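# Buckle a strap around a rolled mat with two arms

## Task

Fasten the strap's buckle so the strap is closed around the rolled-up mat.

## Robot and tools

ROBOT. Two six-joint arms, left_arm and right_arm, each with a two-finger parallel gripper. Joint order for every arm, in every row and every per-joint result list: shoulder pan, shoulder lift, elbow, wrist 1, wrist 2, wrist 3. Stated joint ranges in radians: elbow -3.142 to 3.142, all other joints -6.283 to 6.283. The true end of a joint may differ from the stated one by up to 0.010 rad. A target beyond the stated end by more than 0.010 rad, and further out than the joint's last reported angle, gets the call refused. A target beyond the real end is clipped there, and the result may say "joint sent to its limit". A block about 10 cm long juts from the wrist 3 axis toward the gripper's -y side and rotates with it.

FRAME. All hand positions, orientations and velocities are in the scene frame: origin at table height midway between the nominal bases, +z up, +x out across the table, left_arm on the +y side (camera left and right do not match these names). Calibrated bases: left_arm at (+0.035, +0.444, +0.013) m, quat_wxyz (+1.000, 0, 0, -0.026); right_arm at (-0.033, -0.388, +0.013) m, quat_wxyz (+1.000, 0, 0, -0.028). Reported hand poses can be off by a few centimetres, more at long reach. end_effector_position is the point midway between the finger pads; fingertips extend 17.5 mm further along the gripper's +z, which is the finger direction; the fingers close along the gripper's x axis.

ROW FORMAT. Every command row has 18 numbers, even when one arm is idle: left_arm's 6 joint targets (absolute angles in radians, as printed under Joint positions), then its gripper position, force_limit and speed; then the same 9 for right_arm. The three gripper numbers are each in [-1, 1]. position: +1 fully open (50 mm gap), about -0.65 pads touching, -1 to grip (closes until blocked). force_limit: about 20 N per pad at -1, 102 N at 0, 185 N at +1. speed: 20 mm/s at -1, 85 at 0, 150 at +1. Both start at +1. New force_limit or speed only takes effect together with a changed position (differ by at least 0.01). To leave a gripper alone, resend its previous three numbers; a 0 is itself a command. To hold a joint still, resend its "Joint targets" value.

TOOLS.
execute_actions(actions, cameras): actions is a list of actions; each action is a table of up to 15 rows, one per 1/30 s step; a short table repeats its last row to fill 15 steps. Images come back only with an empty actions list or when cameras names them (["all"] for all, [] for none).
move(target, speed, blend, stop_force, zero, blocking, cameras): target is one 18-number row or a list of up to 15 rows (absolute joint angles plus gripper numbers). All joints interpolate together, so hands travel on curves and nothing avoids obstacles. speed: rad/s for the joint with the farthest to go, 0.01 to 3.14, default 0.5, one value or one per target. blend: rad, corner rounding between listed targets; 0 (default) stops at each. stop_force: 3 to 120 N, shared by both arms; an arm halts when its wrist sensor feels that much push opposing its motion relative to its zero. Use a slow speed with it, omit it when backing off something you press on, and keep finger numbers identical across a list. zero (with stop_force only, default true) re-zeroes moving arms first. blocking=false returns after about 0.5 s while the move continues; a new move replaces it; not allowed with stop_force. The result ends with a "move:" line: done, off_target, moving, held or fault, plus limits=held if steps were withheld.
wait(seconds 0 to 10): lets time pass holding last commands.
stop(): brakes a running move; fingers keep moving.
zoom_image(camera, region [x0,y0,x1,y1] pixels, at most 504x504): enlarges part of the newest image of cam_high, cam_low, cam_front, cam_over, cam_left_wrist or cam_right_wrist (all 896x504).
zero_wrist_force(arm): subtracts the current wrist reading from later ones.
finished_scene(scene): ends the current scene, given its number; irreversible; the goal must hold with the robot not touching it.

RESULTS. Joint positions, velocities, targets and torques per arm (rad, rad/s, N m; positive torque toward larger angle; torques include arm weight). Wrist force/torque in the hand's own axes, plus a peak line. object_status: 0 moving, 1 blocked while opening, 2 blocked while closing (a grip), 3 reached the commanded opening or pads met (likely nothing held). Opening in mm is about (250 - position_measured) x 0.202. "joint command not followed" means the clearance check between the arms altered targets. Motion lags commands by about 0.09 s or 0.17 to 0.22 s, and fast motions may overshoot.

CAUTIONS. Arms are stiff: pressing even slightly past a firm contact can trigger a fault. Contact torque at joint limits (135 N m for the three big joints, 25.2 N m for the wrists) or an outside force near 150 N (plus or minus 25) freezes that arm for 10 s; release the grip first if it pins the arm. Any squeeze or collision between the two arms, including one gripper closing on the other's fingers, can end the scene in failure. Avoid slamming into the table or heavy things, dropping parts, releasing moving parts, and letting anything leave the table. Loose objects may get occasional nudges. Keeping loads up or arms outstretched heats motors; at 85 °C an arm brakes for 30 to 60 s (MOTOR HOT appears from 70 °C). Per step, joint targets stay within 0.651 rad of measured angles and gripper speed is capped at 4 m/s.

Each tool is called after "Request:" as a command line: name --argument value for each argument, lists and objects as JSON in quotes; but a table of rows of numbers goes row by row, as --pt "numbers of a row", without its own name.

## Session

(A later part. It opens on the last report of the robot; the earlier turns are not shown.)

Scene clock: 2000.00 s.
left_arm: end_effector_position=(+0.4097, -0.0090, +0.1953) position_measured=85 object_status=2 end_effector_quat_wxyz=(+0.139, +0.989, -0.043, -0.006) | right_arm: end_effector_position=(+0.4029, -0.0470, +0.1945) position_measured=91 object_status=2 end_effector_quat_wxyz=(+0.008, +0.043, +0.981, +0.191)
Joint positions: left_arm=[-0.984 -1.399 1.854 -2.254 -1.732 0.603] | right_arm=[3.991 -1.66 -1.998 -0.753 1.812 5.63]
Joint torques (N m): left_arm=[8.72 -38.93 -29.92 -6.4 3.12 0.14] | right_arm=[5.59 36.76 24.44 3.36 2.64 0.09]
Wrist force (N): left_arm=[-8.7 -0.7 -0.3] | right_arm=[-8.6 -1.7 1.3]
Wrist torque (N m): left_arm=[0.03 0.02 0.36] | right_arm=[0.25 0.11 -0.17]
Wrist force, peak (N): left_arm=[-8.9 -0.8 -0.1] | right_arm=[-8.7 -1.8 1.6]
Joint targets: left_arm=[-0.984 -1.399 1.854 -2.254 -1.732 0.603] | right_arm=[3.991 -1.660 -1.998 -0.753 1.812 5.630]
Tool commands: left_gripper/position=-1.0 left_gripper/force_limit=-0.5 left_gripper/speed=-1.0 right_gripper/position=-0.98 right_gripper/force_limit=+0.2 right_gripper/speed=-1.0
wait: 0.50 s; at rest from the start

Request:
move --target '[-0.98447,-1.39897,1.85354,-2.25439,-1.73202,0.603,-1,-0.5,-1,3.99073,-1.65979,-1.99771,-0.75288,1.81183,5.62964,0.67,0.2,-1]' --speed 0.1 --cameras '["cam_front","cam_right_wrist"]'

Scene clock: 2050.47 s.
left_arm: end_effector_position=(+0.4097, -0.0090, +0.1953) position_measured=85 object_status=2 end_effector_quat_wxyz=(+0.139, +0.989, -0.043, -0.006) | right_arm: end_effector_position=(+0.4029, -0.0470, +0.1945) position_measured=52 object_status=0 end_effector_quat_wxyz=(+0.008, +0.043, +0.981, +0.191)
Joint positions: left_arm=[-0.984 -1.399 1.854 -2.254 -1.732 0.603] | right_arm=[3.991 -1.66 -1.998 -0.753 1.812 5.63]
Joint torques (N m): left_arm=[8.84 -32.97 -29.5 -4.65 -1.95 -2.46] | right_arm=[4.8 35.13 24.38 3.42 2.78 0.16]
Wrist force (N): left_arm=[-0.8 0.8 2.9] | right_arm=[-0.8 2.2 -0.8]
Wrist torque (N m): left_arm=[0.16 0.17 -0.02] | right_arm=[0.34 0.11 -0.02]
Wrist force, peak (N): left_arm=[-9.0 -0.8 -0.1] | right_arm=[-8.9 -1.3 2.1]
Joint targets: left_arm=[-0.984 -1.399 1.854 -2.254 -1.732 0.603] | right_arm=[3.991 -1.660 -1.998 -0.753 1.812 5.630]
move: done
Images, in order (width x height): cam_front 896x504, cam_right_wrist 896x504.

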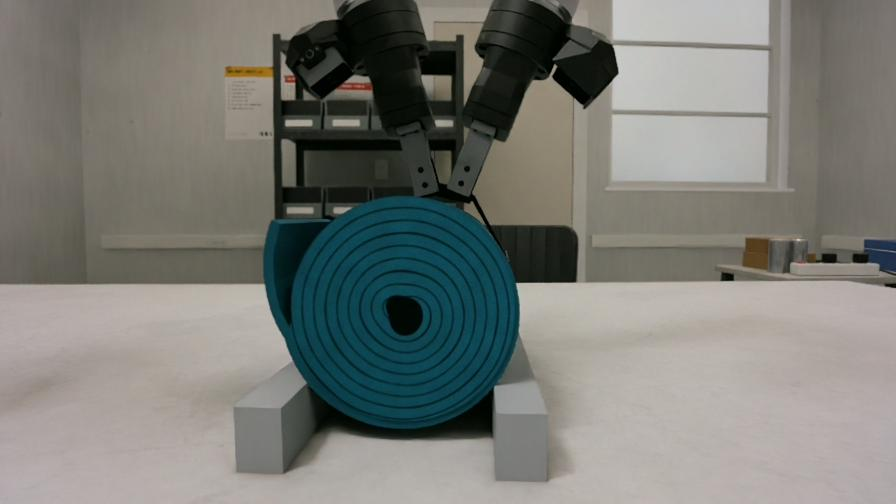

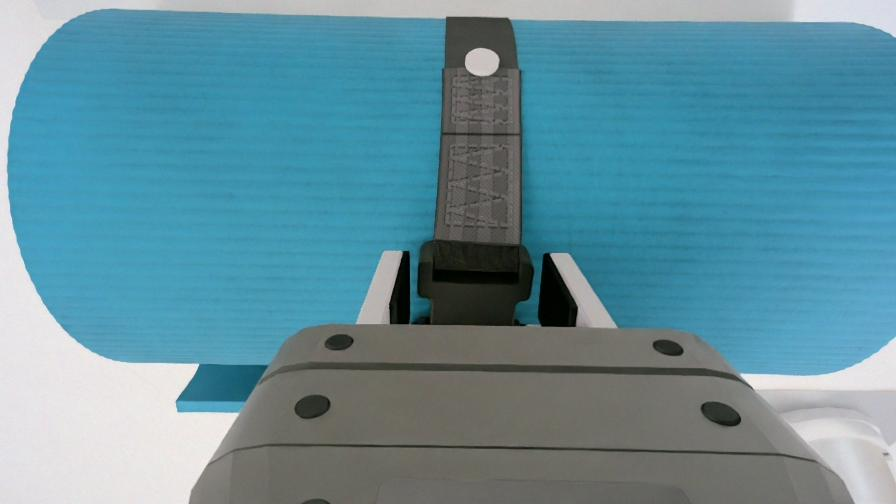

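Request:
move --pt "-0.98447 -1.39897 1.85354 -2.25439 -1.73202 0.603 -1 -0.5 -1 3.97053 -1.59645 -1.95924 -0.85951 1.81765 5.60972 0.67 0.2 -1" --pt "-0.98447 -1.39897 1.85354 -2.25439 -1.73202 0.603 -1 -0.5 -1 3.80197 -1.64213 -2.20156 -0.30095 2.14672 5.57644 0.67 0.2 -1" --speed '[0.15,0.5]' --blend '[0.02,0]' --cameras '[]'

Request:
move --target '[-0.95075,-1.40801,1.92743,-2.41484,-1.81123,0.61578,-1,-0.5,-1,3.80197,-1.64213,-2.20156,-0.30095,2.14672,5.57644,0.67,0.2,-1]' --speed 0.12 --cameras '["cam_front","cam_over","cam_right_wrist"]'

Scene clock: 2056.90 s.
left_arm: end_effector_position=(+0.4097, -0.0090, +0.1953) position_measured=85 object_status=2 end_effector_quat_wxyz=(+0.139, +0.989, -0.043, -0.006) | right_arm: end_effector_position=(+0.3990, -0.0801, +0.2161) position_measured=52 object_status=3 end_effector_quat_wxyz=(+0.017, +0.041, +0.923, +0.382)
Joint positions: left_arm=[-0.984 -1.399 1.854 -2.254 -1.732 0.603] | right_arm=[3.802 -1.642 -2.202 -0.301 2.147 5.576]
Joint torques (N m): left_arm=[8.28 -31.95 -30.11 -1.85 -1.91 -2.51] | right_arm=[2.11 33.19 24.55 5.43 -0.38 1.08]
Wrist force (N): left_arm=[-0.7 0.6 3.3] | right_arm=[-1.5 1.7 -0.3]
Wrist torque (N m): left_arm=[0.15 0.13 -0.02] | right_arm=[0.30 0.35 -0.23]
Wrist force, peak (N): left_arm=[-0.8 0.8 3.5] | right_arm=[-0.8 3.3 -2.2]
Joint targets: left_arm=[-0.984 -1.399 1.854 -2.254 -1.732 0.603] | right_arm=[3.802 -1.642 -2.202 -0.301 2.147 5.576]
move: done
No camera images: "cameras" was empty.

Scene clock: 2058.53 s.
left_arm: end_effector_position=(+0.4099, -0.0101, +0.1932) position_measured=85 object_status=2 end_effector_quat_wxyz=(+0.199, +0.979, -0.043, -0.009) end_effector_velocity=(+0.000, -0.001, +0.002) end_effector_angular_velocity=(+0.001, -0.002, -0.002) | right_arm: end_effector_position=(+0.3990, -0.0800, +0.2162) position_measured=52 object_status=3 end_effector_quat_wxyz=(+0.017, +0.041, +0.923, +0.382)
Joint positions: left_arm=[-0.951 -1.408 1.928 -2.415 -1.811 0.616] | right_arm=[3.802 -1.642 -2.202 -0.301 2.147 5.576]
Joint velocities: left_arm=[-0.002 -0.001 -0.004 0.005 0.002 0] | right_arm=[within noise]
Joint torques (N m): left_arm=[-5.98 -37.32 -30.61 -1.66 1.36 1.15] | right_arm=[6.34 32.51 19.17 5.1 3.46 1.16]
Wrist force (N): left_arm=[-1.2 0.2 3.5] | right_arm=[-1.3 1.7 -0.5]
Wrist torque (N m): left_arm=[0.14 0.21 -0.17] | right_arm=[0.29 0.31 -0.23]
Wrist force, peak (N): left_arm=[-1.0 -0.2 4.1] | right_arm=[-1.6 1.9 -0.4]
Joint targets: left_arm=[-0.951 -1.408 1.927 -2.415 -1.811 0.616] | right_arm=[3.802 -1.642 -2.202 -0.301 2.147 5.576]
move: done
Images, in order (width x height): cam_front 896x504, cam_over 896x504, cam_right_wrist 896x504.

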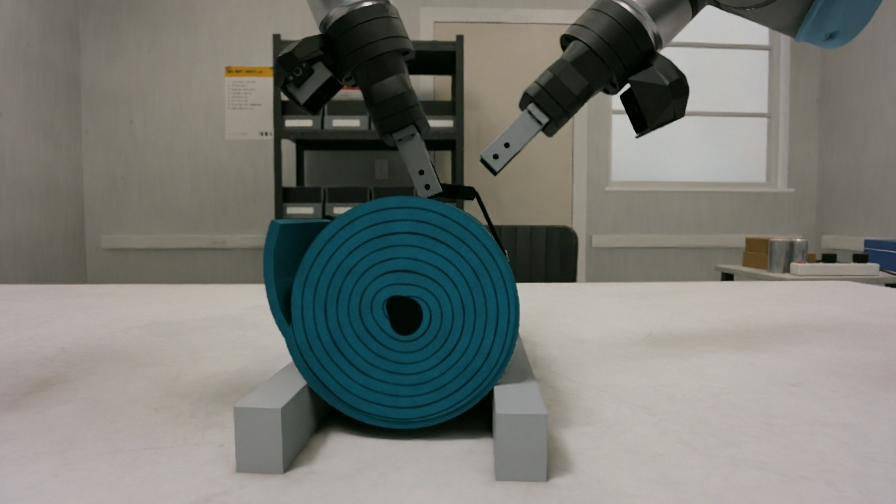

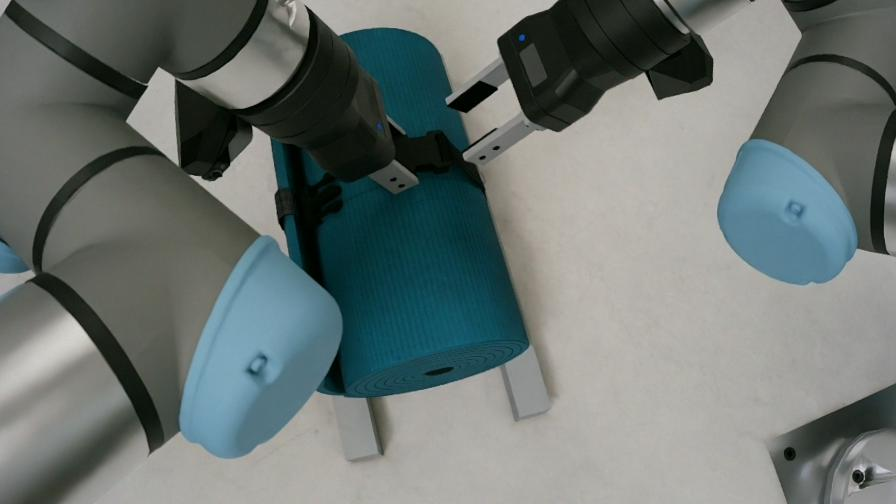

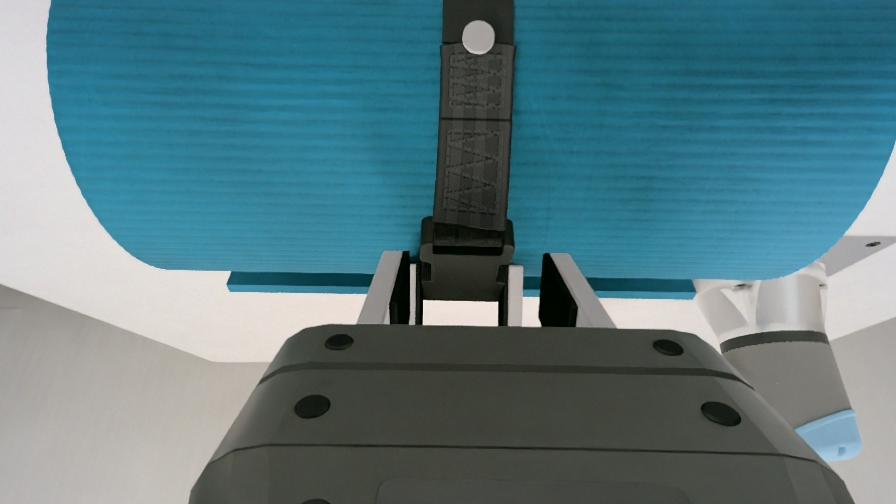

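Request:
zoom_image --camera "cam_front" --region '[390, 140, 510, 220]'

Request:
zoom_image --camera "cam_right_wrist" --region '[360, 190, 600, 330]'

Scaled by 4.200.

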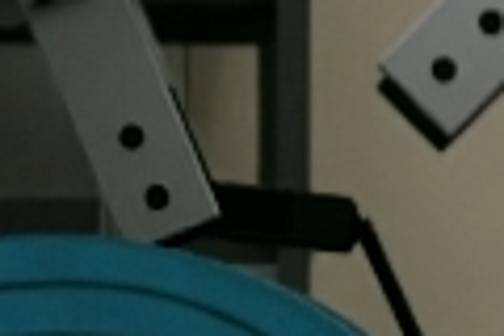

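Scaled by 2.100.

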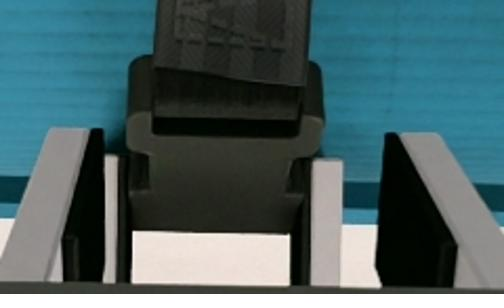

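Request:
move --target '[-0.95075,-1.40801,1.92743,-2.41484,-1.81123,0.61578,-1,-0.5,-1,3.84762,-1.73305,-2.20159,-0.18588,2.12168,5.6216,0.67,0.2,-1]' --speed 0.1 --stop_force 8 --cameras '["cam_front","cam_over","cam_right_wrist"]'

Request:
zoom_image --camera "cam_front" --region '[390, 140, 510, 220]'

Request:
zoom_image --camera "cam_right_wrist" --region '[360, 190, 600, 330]'

Scene clock: 2092.13 s.
left_arm: end_effector_position=(+0.4099, -0.0102, +0.1932) position_measured=85 object_status=2 end_effector_quat_wxyz=(+0.199, +0.979, -0.043, -0.009) | right_arm: end_effector_position=(+0.4031, -0.0534, +0.1876) position_measured=52 object_status=3 end_effector_quat_wxyz=(+0.017, +0.041, +0.923, +0.382)
Joint positions: left_arm=[-0.951 -1.408 1.927 -2.415 -1.811 0.616] | right_arm=[3.848 -1.733 -2.202 -0.186 2.122 5.622]
Joint torques (N m): left_arm=[-7.52 -30.43 -30.37 -2.61 -1.22 -2.28] | right_arm=[-6.76 35.74 12.74 3.92 3.62 -0.93]
Wrist force (N): left_arm=[-1.0 -0.3 3.7] | right_arm=[-1.8 2.0 -0.3]
Wrist torque (N m): left_arm=[0.13 0.19 -0.17] | right_arm=[0.33 0.39 -0.29]
Wrist force, peak (N): left_arm=[-1.0 -0.3 4.1] | right_arm=[-1.8 2.0 -0.4]
Joint targets: left_arm=[-0.951 -1.408 1.927 -2.415 -1.811 0.616] | right_arm=[3.848 -1.733 -2.202 -0.186 2.122 5.622]
move: done
Images, in order (width x height): cam_front 896x504, cam_over 896x504, cam_right_wrist 896x504.

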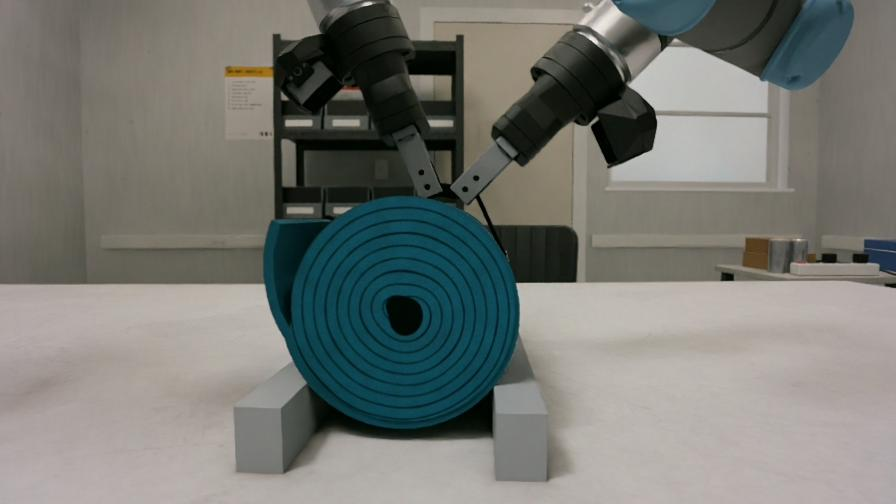

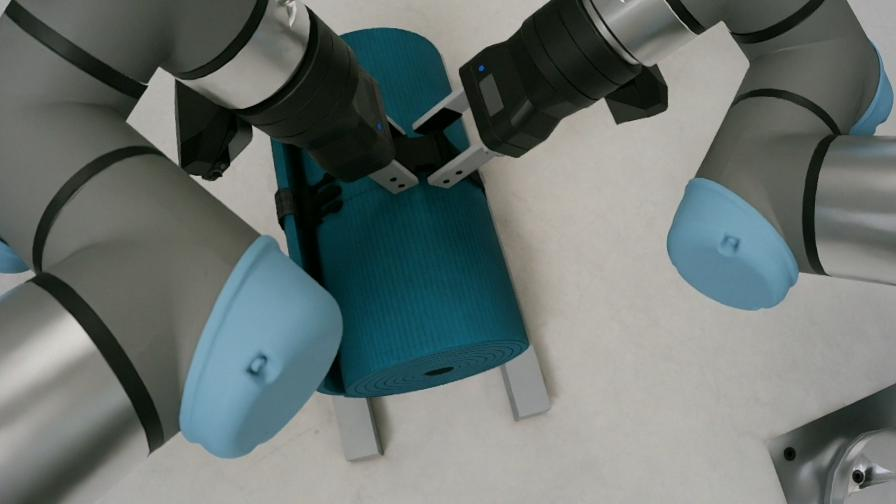

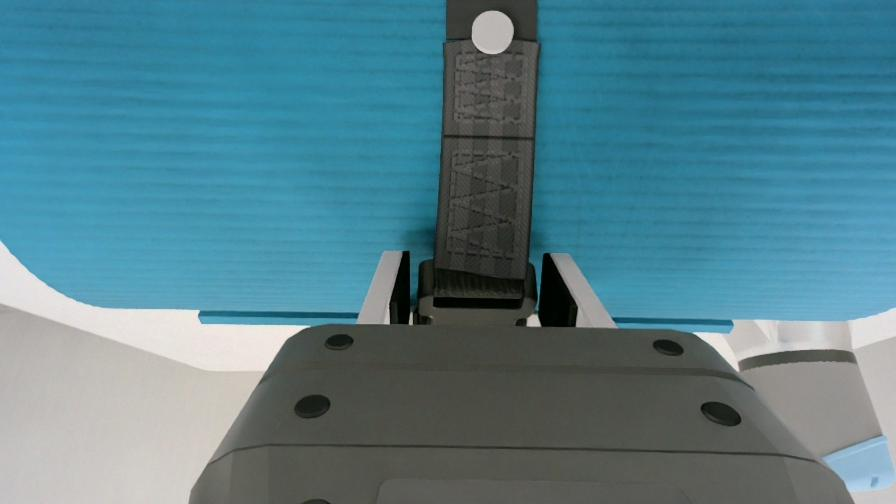

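Scaled by 4.200.

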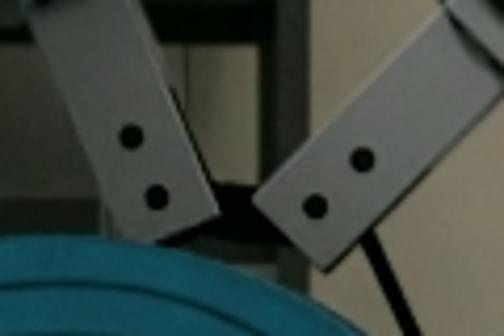

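Scaled by 2.100.

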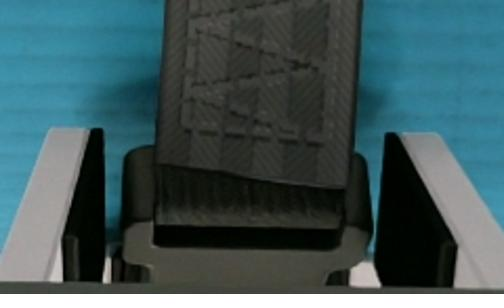

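Request:
move --target '[-0.95075,-1.40801,1.92743,-2.41484,-1.81123,0.61578,-1,-0.5,-1,3.84762,-1.73305,-2.20159,-0.18588,2.12168,5.6216,-1,0,-1]' --speed 0.1 --cameras '["cam_right_wrist"]'

Request:
wait --seconds 0.5

Scene clock: 2095.23 s.
left_arm: end_effector_position=(+0.4099, -0.0102, +0.1932) position_measured=85 object_status=2 end_effector_quat_wxyz=(+0.199, +0.979, -0.043, -0.009) | right_arm: end_effector_position=(+0.4031, -0.0534, +0.1876) position_measured=88 object_status=2 end_effector_quat_wxyz=(+0.017, +0.041, +0.923, +0.382)
Joint positions: left_arm=[-0.951 -1.408 1.927 -2.415 -1.811 0.616] | right_arm=[3.848 -1.733 -2.202 -0.186 2.122 5.622]
Joint torques (N m): left_arm=[-4.73 -30.26 -31.24 -3.38 -1.23 -2.11] | right_arm=[-4.87 35.57 13.46 4.83 3.53 -0.7]
Wrist force (N): left_arm=[-2.7 0.1 3.3] | right_arm=[-3.5 1.8 0.1]
Wrist torque (N m): left_arm=[0.14 0.24 -0.21] | right_arm=[0.31 0.29 -0.20]
Wrist force, peak (N): left_arm=[-2.8 0.1 3.5] | right_arm=[-3.6 2.1 0.1]
Joint targets: left_arm=[-0.951 -1.408 1.927 -2.415 -1.811 0.616] | right_arm=[3.848 -1.733 -2.202 -0.186 2.122 5.622]
move: done
Images, in order (width x height): cam_right_wrist 896x504.

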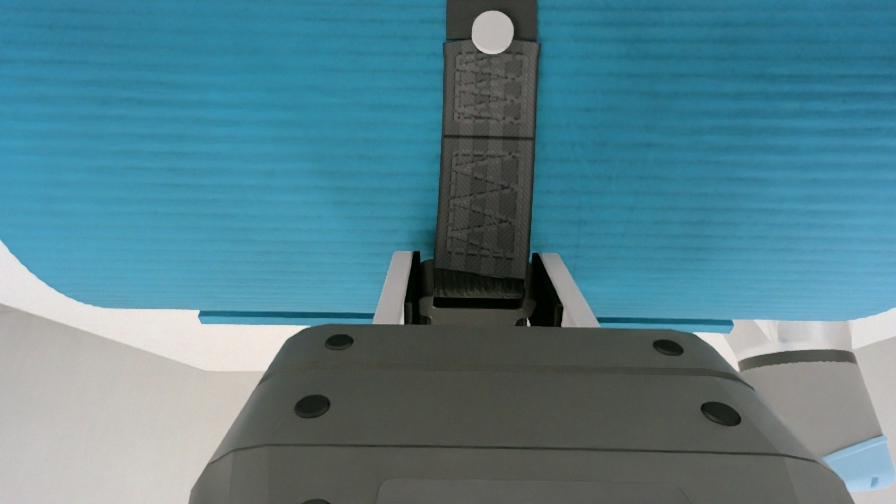

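Scene clock: 2095.73 s.
left_arm: end_effector_position=(+0.4099, -0.0102, +0.1932) position_measured=85 object_status=2 end_effector_quat_wxyz=(+0.199, +0.979, -0.043, -0.009) | right_arm: end_effector_position=(+0.4031, -0.0534, +0.1876) position_measured=88 object_status=2 end_effector_quat_wxyz=(+0.017, +0.041, +0.923, +0.382)
Joint positions: left_arm=[-0.951 -1.408 1.927 -2.415 -1.811 0.616] | right_arm=[3.848 -1.733 -2.202 -0.186 2.122 5.622]
Joint torques (N m): left_arm=[-2.78 -30.58 -31.05 -3.56 -0.74 -2.28] | right_arm=[-3.48 36.19 13.24 4.61 3.61 -0.75]
Wrist force (N): left_arm=[-2.6 0.2 3.3] | right_arm=[-3.5 1.8 0.0]
Wrist torque (N m): left_arm=[0.16 0.23 -0.21] | right_arm=[0.29 0.29 -0.20]
Wrist force, peak (N): left_arm=[-2.7 0.2 3.6] | right_arm=[-3.5 1.9 0.1]
Joint targets: left_arm=[-0.951 -1.408 1.927 -2.415 -1.811 0.616] | right_arm=[3.848 -1.733 -2.202 -0.186 2.122 5.622]
Tool commands: left_gripper/position=-1.0 left_gripper/force_limit=-0.5 left_gripper/speed=-1.0 right_gripper/position=-1.0 right_gripper/force_limit=+0.0 right_gripper/speed=-1.0
wait: 0.50 s; at rest by 0.17 s

Request:
move --target '[-0.95075,-1.40801,1.92743,-2.41484,-1.81123,0.61578,0.8,-0.5,-1,3.84762,-1.73305,-2.20159,-0.18588,2.12168,5.6216,-1,0,-1]' --speed 0.1 --cameras '["cam_front"]'

Request:
zoom_image --camera "cam_front" --region '[390, 140, 510, 220]'

Scene clock: 2136.90 s.
left_arm: end_effector_position=(+0.4099, -0.0102, +0.1932) position_measured=32 object_status=3 end_effector_quat_wxyz=(+0.199, +0.979, -0.043, -0.009) | right_arm: end_effector_position=(+0.4031, -0.0534, +0.1876) position_measured=88 object_status=2 end_effector_quat_wxyz=(+0.017, +0.041, +0.923, +0.382)
Joint positions: left_arm=[-0.951 -1.408 1.927 -2.415 -1.811 0.616] | right_arm=[3.848 -1.733 -2.202 -0.186 2.122 5.622]
Joint torques (N m): left_arm=[7.7 -30.57 -25.43 -4.32 0.44 -2.38] | right_arm=[5.05 35.77 13.81 3.33 3.48 -0.62]
Wrist force (N): left_arm=[-1.3 -0.4 -0.2] | right_arm=[-1.8 -2.5 1.1]
Wrist torque (N m): left_arm=[-0.04 0.20 -0.17] | right_arm=[0.18 0.37 -0.30]
Wrist force, peak (N): left_arm=[-2.8 0.1 3.7] | right_arm=[-3.5 2.1 -0.1]
Joint targets: left_arm=[-0.951 -1.408 1.927 -2.415 -1.811 0.616] | right_arm=[3.848 -1.733 -2.202 -0.186 2.122 5.622]
move: done
Images, in order (width x height): cam_front 896x504.

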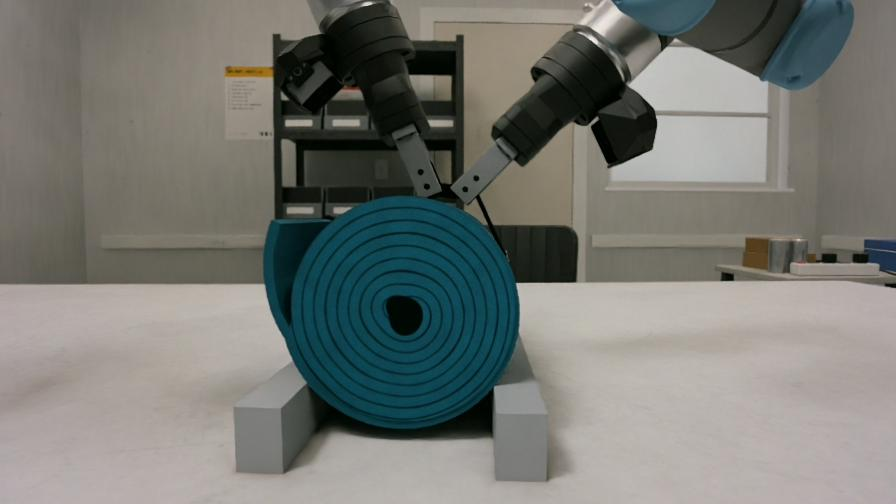

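Scaled by 4.200.

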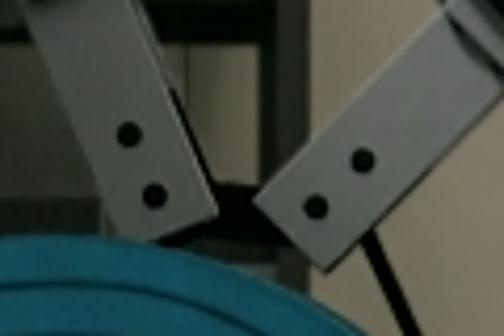

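Request:
move --pt "-0.96999 -1.45045 1.80652 -2.15359 -1.73528 0.6173 0.8 -0.5 -1 3.84762 -1.73305 -2.20159 -0.18588 2.12168 5.6216 -1 0 -1" --pt "-0.82805 -1.54441 2.0359 -2.34708 -1.83195 0.723 0.8 -0.5 -1 3.84762 -1.73305 -2.20159 -0.18588 2.12168 5.6216 -1 0 -1" --speed '[0.3,0.6]' --blend '[0.05,0]' --cameras '["cam_over","cam_front","cam_left_wrist","cam_high"]'

Request:
zoom_image --camera "cam_left_wrist" --region '[360, 60, 600, 260]'

Scene clock: 2143.50 s.
left_arm: end_effector_position=(+0.4197, +0.0828, +0.2028) position_measured=32 object_status=3 end_effector_quat_wxyz=(+0.191, +0.981, -0.034, -0.007) | right_arm: end_effector_position=(+0.4031, -0.0534, +0.1876) position_measured=88 object_status=2 end_effector_quat_wxyz=(+0.017, +0.041, +0.923, +0.382)
Joint positions: left_arm=[-0.828 -1.544 2.036 -2.347 -1.832 0.723] | right_arm=[3.848 -1.733 -2.202 -0.186 2.122 5.622]
Joint torques (N m): left_arm=[6.16 -24.21 -16.55 -3.86 0.11 -1.41] | right_arm=[4.62 35.24 14.9 3.81 3.4 -0.52]
Wrist force (N): left_arm=[-0.8 -0.3 0.3] | right_arm=[-1.7 -2.5 1.1]
Wrist torque (N m): left_arm=[-0.01 0.16 -0.04] | right_arm=[0.19 0.37 -0.30]
Wrist force, peak (N): left_arm=[-1.4 -3.8 0.3] | right_arm=[-1.7 -3.0 1.2]
Joint targets: left_arm=[-0.828 -1.544 2.036 -2.347 -1.832 0.723] | right_arm=[3.848 -1.733 -2.202 -0.186 2.122 5.622]
move: done
Images, in order (width x height): cam_high 896x504, cam_front 896x504, cam_over 896x504, cam_left_wrist 896x504.

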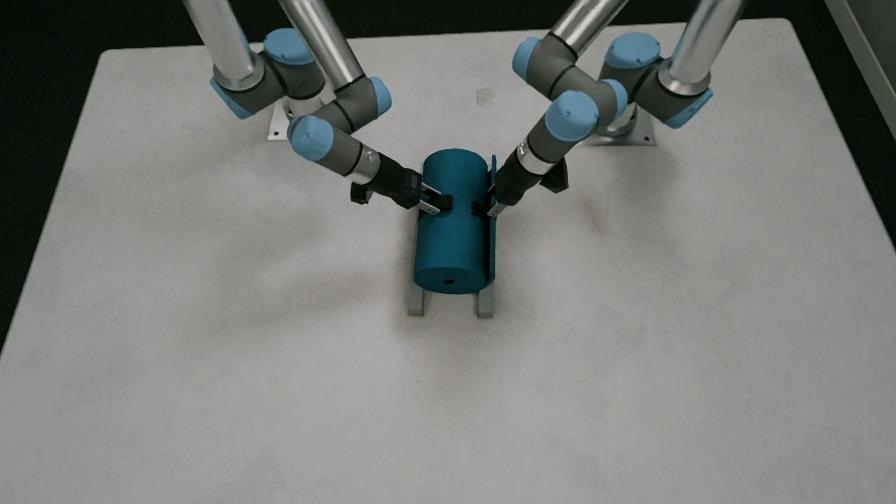

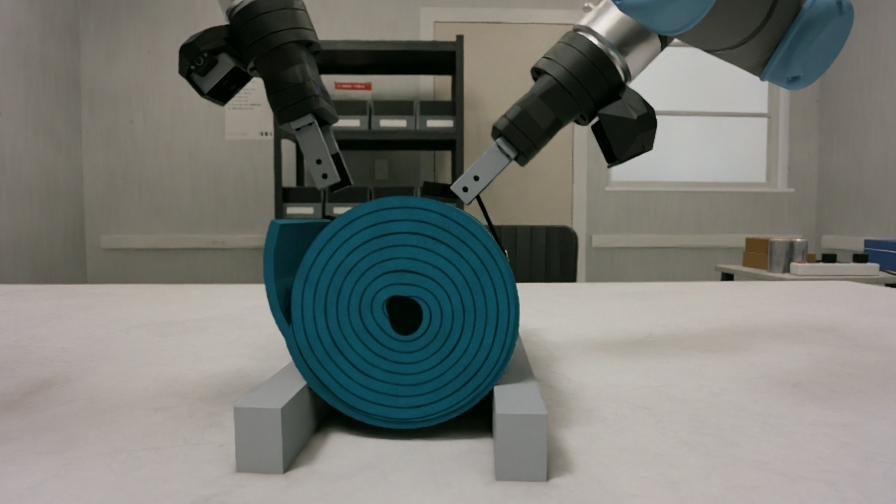

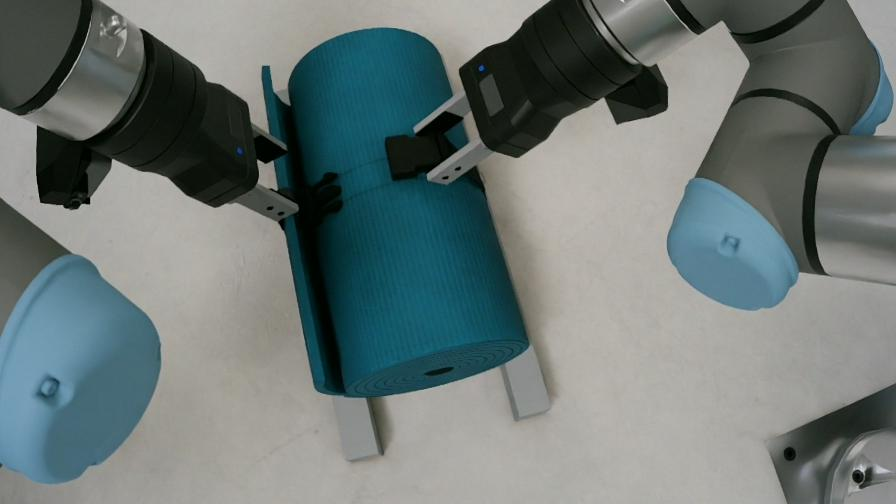

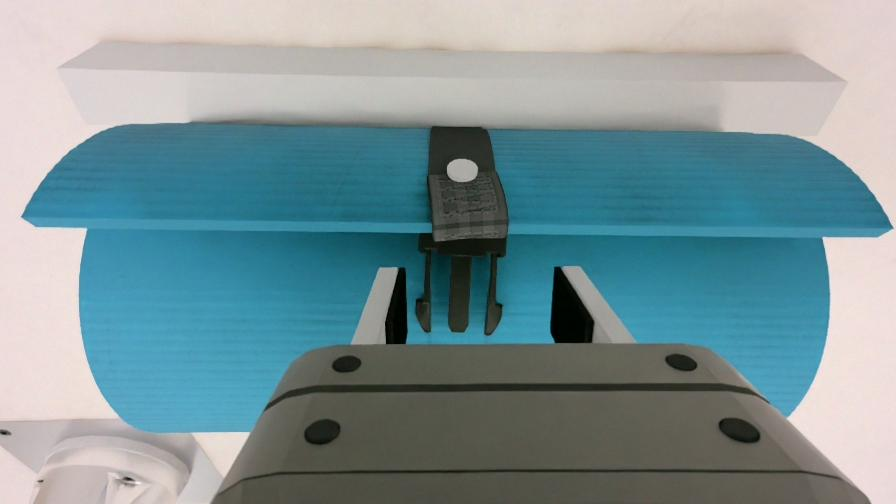

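Scaled by 2.100.

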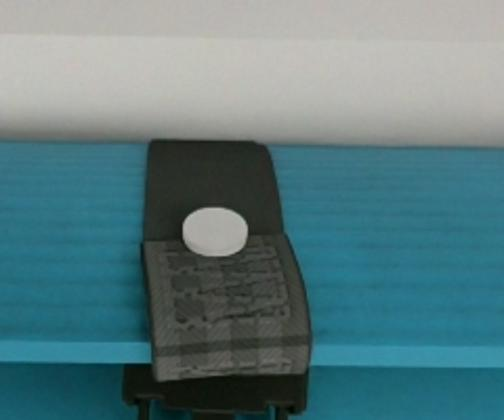

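Request:
move --target '[-0.81105,-1.52679,2.08765,-2.46077,-1.8891,0.74172,1,-0.3,0,3.84762,-1.73305,-2.20159,-0.18588,2.12168,5.6216,-1,0,-1]' --speed 0.3 --cameras '["cam_left_wrist"]'

Request:
move --target '[-0.83409,-1.45786,2.11149,-2.56063,-1.88157,0.71883,1,-0.3,0,3.84762,-1.73305,-2.20159,-0.18588,2.12168,5.6216,-1,0,-1]' --speed 0.07 --stop_force 6 --cameras '["cam_left_wrist","cam_over","cam_front"]'

Request:
zoom_image --camera "cam_left_wrist" --region '[340, 160, 600, 350]'

Scene clock: 2224.13 s.
left_arm: end_effector_position=(+0.4161, +0.0790, +0.1904) position_measured=3 object_status=3 end_effector_quat_wxyz=(+0.225, +0.973, -0.042, -0.010) | right_arm: end_effector_position=(+0.4031, -0.0534, +0.1876) position_measured=88 object_status=2 end_effector_quat_wxyz=(+0.017, +0.041, +0.923, +0.382)
Joint positions: left_arm=[-0.811 -1.527 2.088 -2.461 -1.889 0.742] | right_arm=[3.848 -1.733 -2.202 -0.186 2.122 5.622]
Joint torques (N m): left_arm=[-9.3 -35.33 -28.15 -2.22 0.71 -2.47] | right_arm=[5.03 35.51 15.46 4.28 3.37 -0.52]
Wrist force (N): left_arm=[-1.1 -0.4 0.4] | right_arm=[-1.7 -2.5 1.1]
Wrist torque (N m): left_arm=[-0.03 0.21 -0.17] | right_arm=[0.20 0.38 -0.30]
Wrist force, peak (N): left_arm=[-1.1 -0.9 0.8] | right_arm=[-1.8 -2.8 1.3]
Joint targets: left_arm=[-0.811 -1.527 2.088 -2.461 -1.889 0.742] | right_arm=[3.848 -1.733 -2.202 -0.186 2.122 5.622]
move: done
Images, in order (width x height): cam_left_wrist 896x504.

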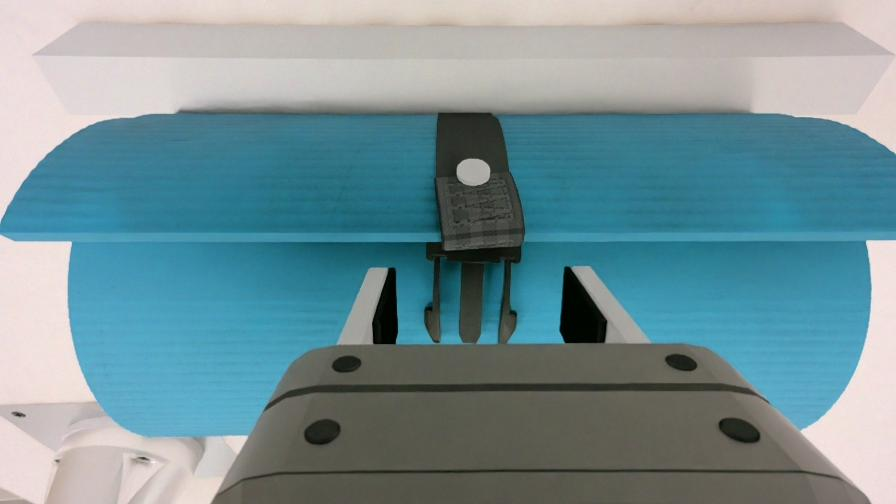

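Scene clock: 2226.60 s.
left_arm: end_effector_position=(+0.4154, +0.0640, +0.1598) position_measured=3 object_status=3 end_effector_quat_wxyz=(+0.225, +0.973, -0.042, -0.010) | right_arm: end_effector_position=(+0.4031, -0.0534, +0.1876) position_measured=88 object_status=2 end_effector_quat_wxyz=(+0.017, +0.041, +0.923, +0.382)
Joint positions: left_arm=[-0.834 -1.46 2.111 -2.558 -1.882 0.719] | right_arm=[3.848 -1.733 -2.202 -0.186 2.122 5.622]
Joint torques (N m): left_arm=[7.78 -34.54 -26.98 -4.73 -2.53 2.47] | right_arm=[4.77 34.59 16.29 4.53 3.29 -0.45]
Wrist force (N): left_arm=[-0.5 -2.3 -6.0] | right_arm=[-1.5 -2.5 1.2]
Wrist torque (N m): left_arm=[-0.11 0.08 -0.03] | right_arm=[0.20 0.34 -0.29]
Wrist force, peak (N): left_arm=[-4.5 -5.9 -24.4] | right_arm=[-1.7 -2.8 1.2]
Joint targets: left_arm=[-0.834 -1.460 2.111 -2.558 -1.882 0.719] | right_arm=[3.848 -1.733 -2.202 -0.186 2.122 5.622]
move: contact (left_arm)
Images, in order (width x height): cam_front 896x504, cam_over 896x504, cam_left_wrist 896x504.

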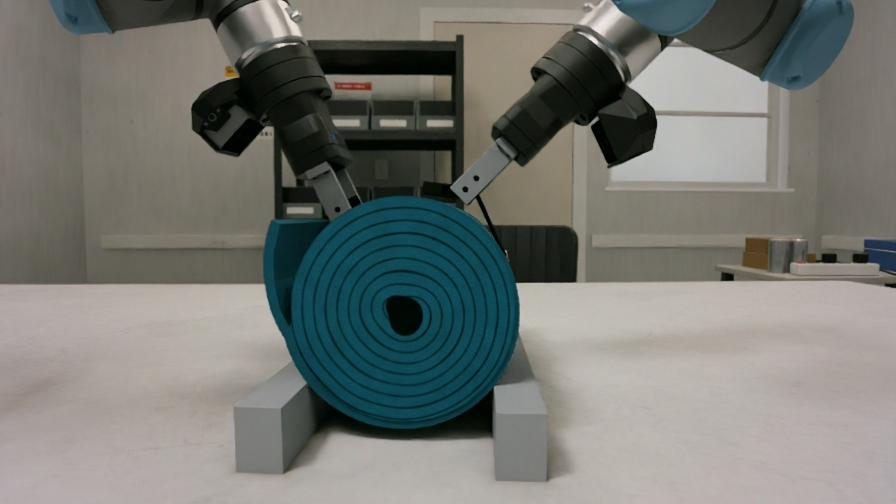

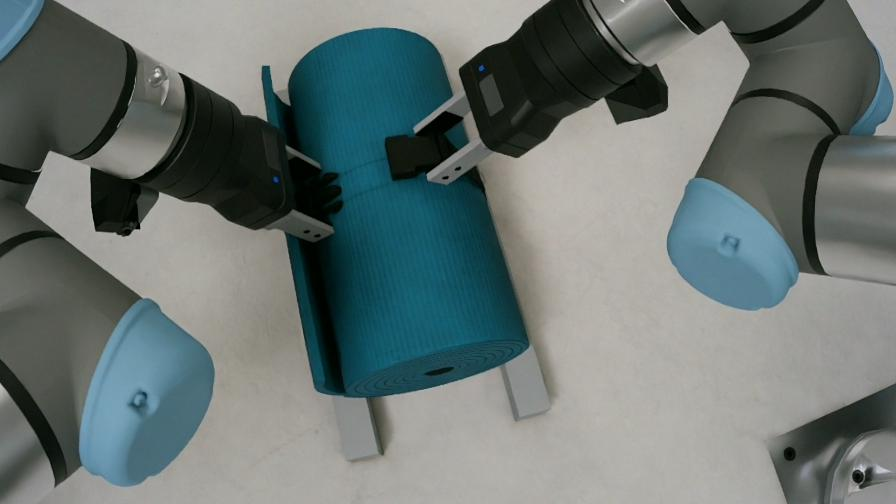

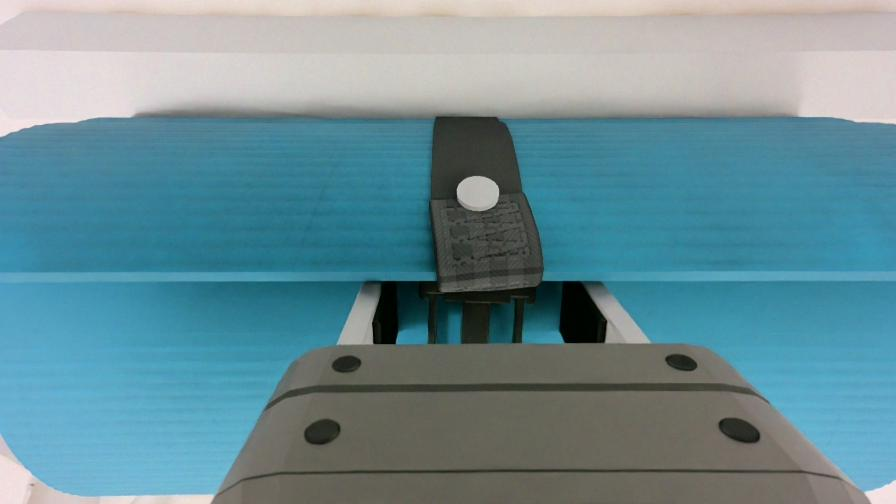

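Scaled by 1.938.

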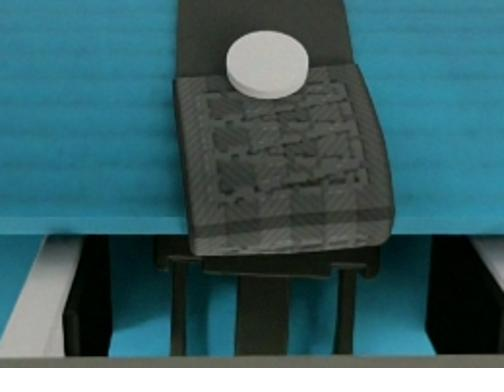

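Request:
move --target '[-0.82732,-1.46824,2.11735,-2.55404,-1.8838,0.72554,1,-0.3,0,3.84762,-1.73305,-2.20159,-0.18588,2.12168,5.6216,-1,0,-1]' --speed 0.05 --cameras '["cam_left_wrist","cam_over"]'

Request:
zoom_image --camera "cam_left_wrist" --region '[340, 160, 600, 350]'

Scene clock: 2257.87 s.
left_arm: end_effector_position=(+0.4151, +0.0689, +0.1607) position_measured=3 object_status=3 end_effector_quat_wxyz=(+0.225, +0.973, -0.042, -0.010) | right_arm: end_effector_position=(+0.4031, -0.0534, +0.1876) position_measured=88 object_status=2 end_effector_quat_wxyz=(+0.017, +0.041, +0.923, +0.382)
Joint positions: left_arm=[-0.827 -1.468 2.117 -2.554 -1.884 0.726] | right_arm=[3.848 -1.733 -2.202 -0.186 2.122 5.622]
Joint torques (N m): left_arm=[0.74 -27.24 -20.85 -1.83 -1.88 1.32] | right_arm=[5.1 35.39 16.52 4.81 3.29 -0.39]
Wrist force (N): left_arm=[-0.8 -0.3 0.4] | right_arm=[-1.6 -2.3 0.9]
Wrist torque (N m): left_arm=[-0.05 0.16 -0.17] | right_arm=[0.20 0.34 -0.29]
Wrist force, peak (N): left_arm=[-0.6 -2.4 -6.3] | right_arm=[-1.8 -2.8 1.3]
Joint targets: left_arm=[-0.827 -1.468 2.117 -2.554 -1.884 0.726] | right_arm=[3.848 -1.733 -2.202 -0.186 2.122 5.622]
move: done
Images, in order (width x height): cam_over 896x504, cam_left_wrist 896x504.

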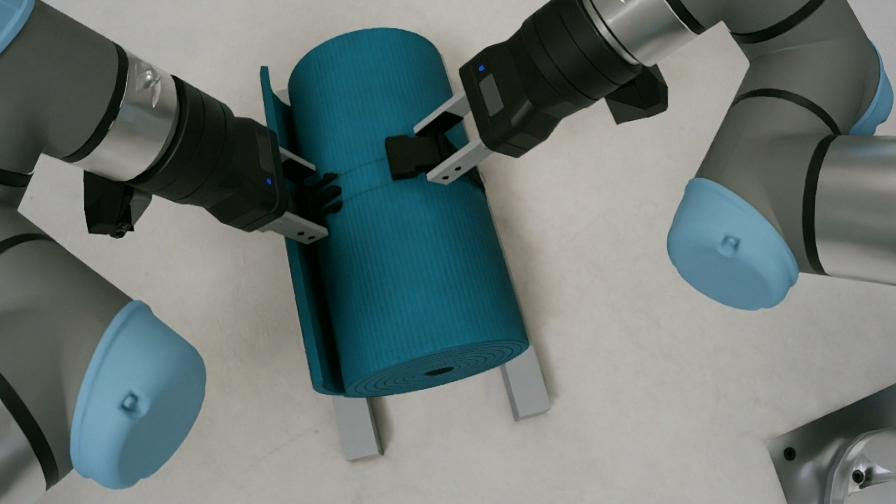

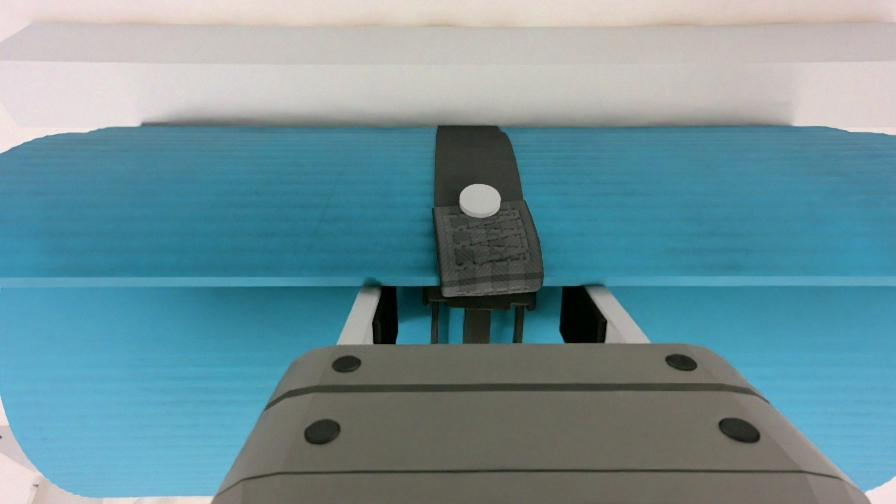

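Scaled by 1.938.

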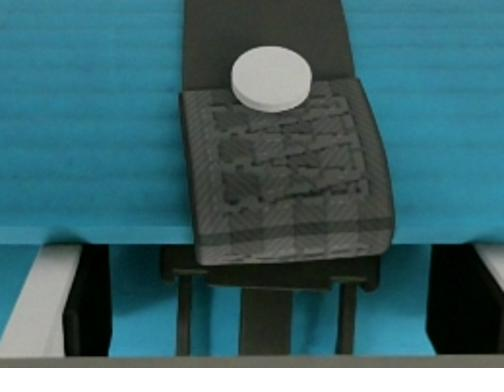

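Request:
move --target '[-0.82732,-1.46824,2.11735,-2.55404,-1.8838,0.72554,-1,0.0,-1,3.84762,-1.73305,-2.20159,-0.18588,2.12168,5.6216,-1,0,-1]' --speed 0.05 --cameras '["cam_left_wrist"]'

Request:
zoom_image --camera "cam_left_wrist" --region '[340, 160, 600, 350]'

Scene clock: 2262.57 s.
left_arm: end_effector_position=(+0.4151, +0.0688, +0.1607) position_measured=93 object_status=2 end_effector_quat_wxyz=(+0.225, +0.973, -0.042, -0.010) | right_arm: end_effector_position=(+0.4031, -0.0534, +0.1876) position_measured=88 object_status=2 end_effector_quat_wxyz=(+0.017, +0.041, +0.923, +0.382)
Joint positions: left_arm=[-0.827 -1.468 2.117 -2.554 -1.884 0.726] | right_arm=[3.848 -1.733 -2.202 -0.186 2.122 5.622]
Joint torques (N m): left_arm=[-6.52 -20.12 -27.48 -5.34 1.01 -2.29] | right_arm=[5.27 34.97 17.4 5.18 3.32 -0.33]
Wrist force (N): left_arm=[-0.8 -0.5 0.4] | right_arm=[-1.8 -2.6 1.0]
Wrist torque (N m): left_arm=[-0.06 0.18 -0.16] | right_arm=[0.17 0.38 -0.30]
Wrist force, peak (N): left_arm=[-0.8 -0.5 0.9] | right_arm=[-1.7 -2.9 1.2]
Joint targets: left_arm=[-0.827 -1.468 2.117 -2.554 -1.884 0.726] | right_arm=[3.848 -1.733 -2.202 -0.186 2.122 5.622]
move: done
Images, in order (width x height): cam_left_wrist 896x504.

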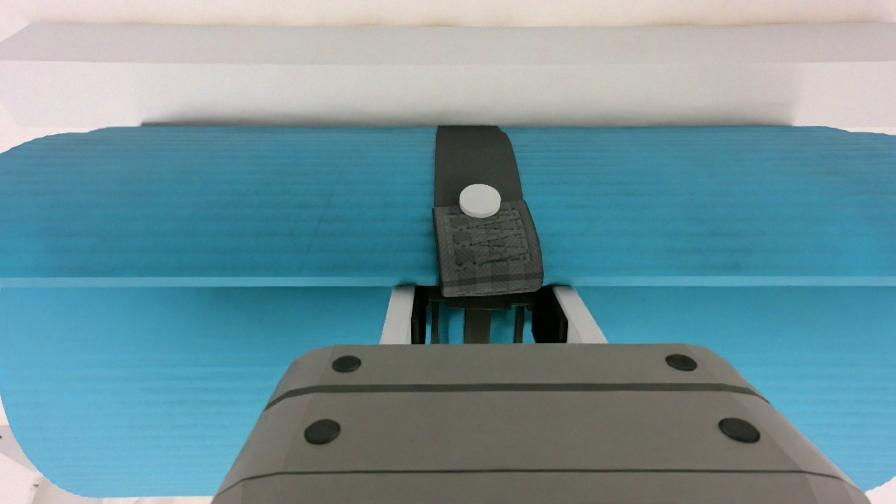

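Scaled by 1.938.

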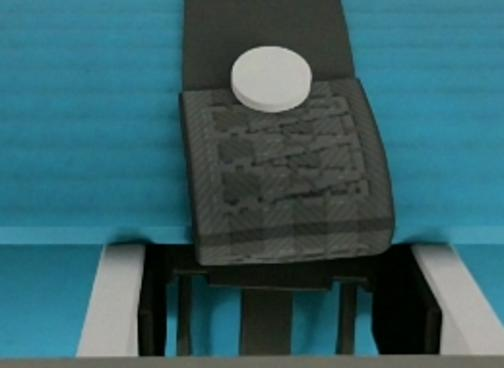

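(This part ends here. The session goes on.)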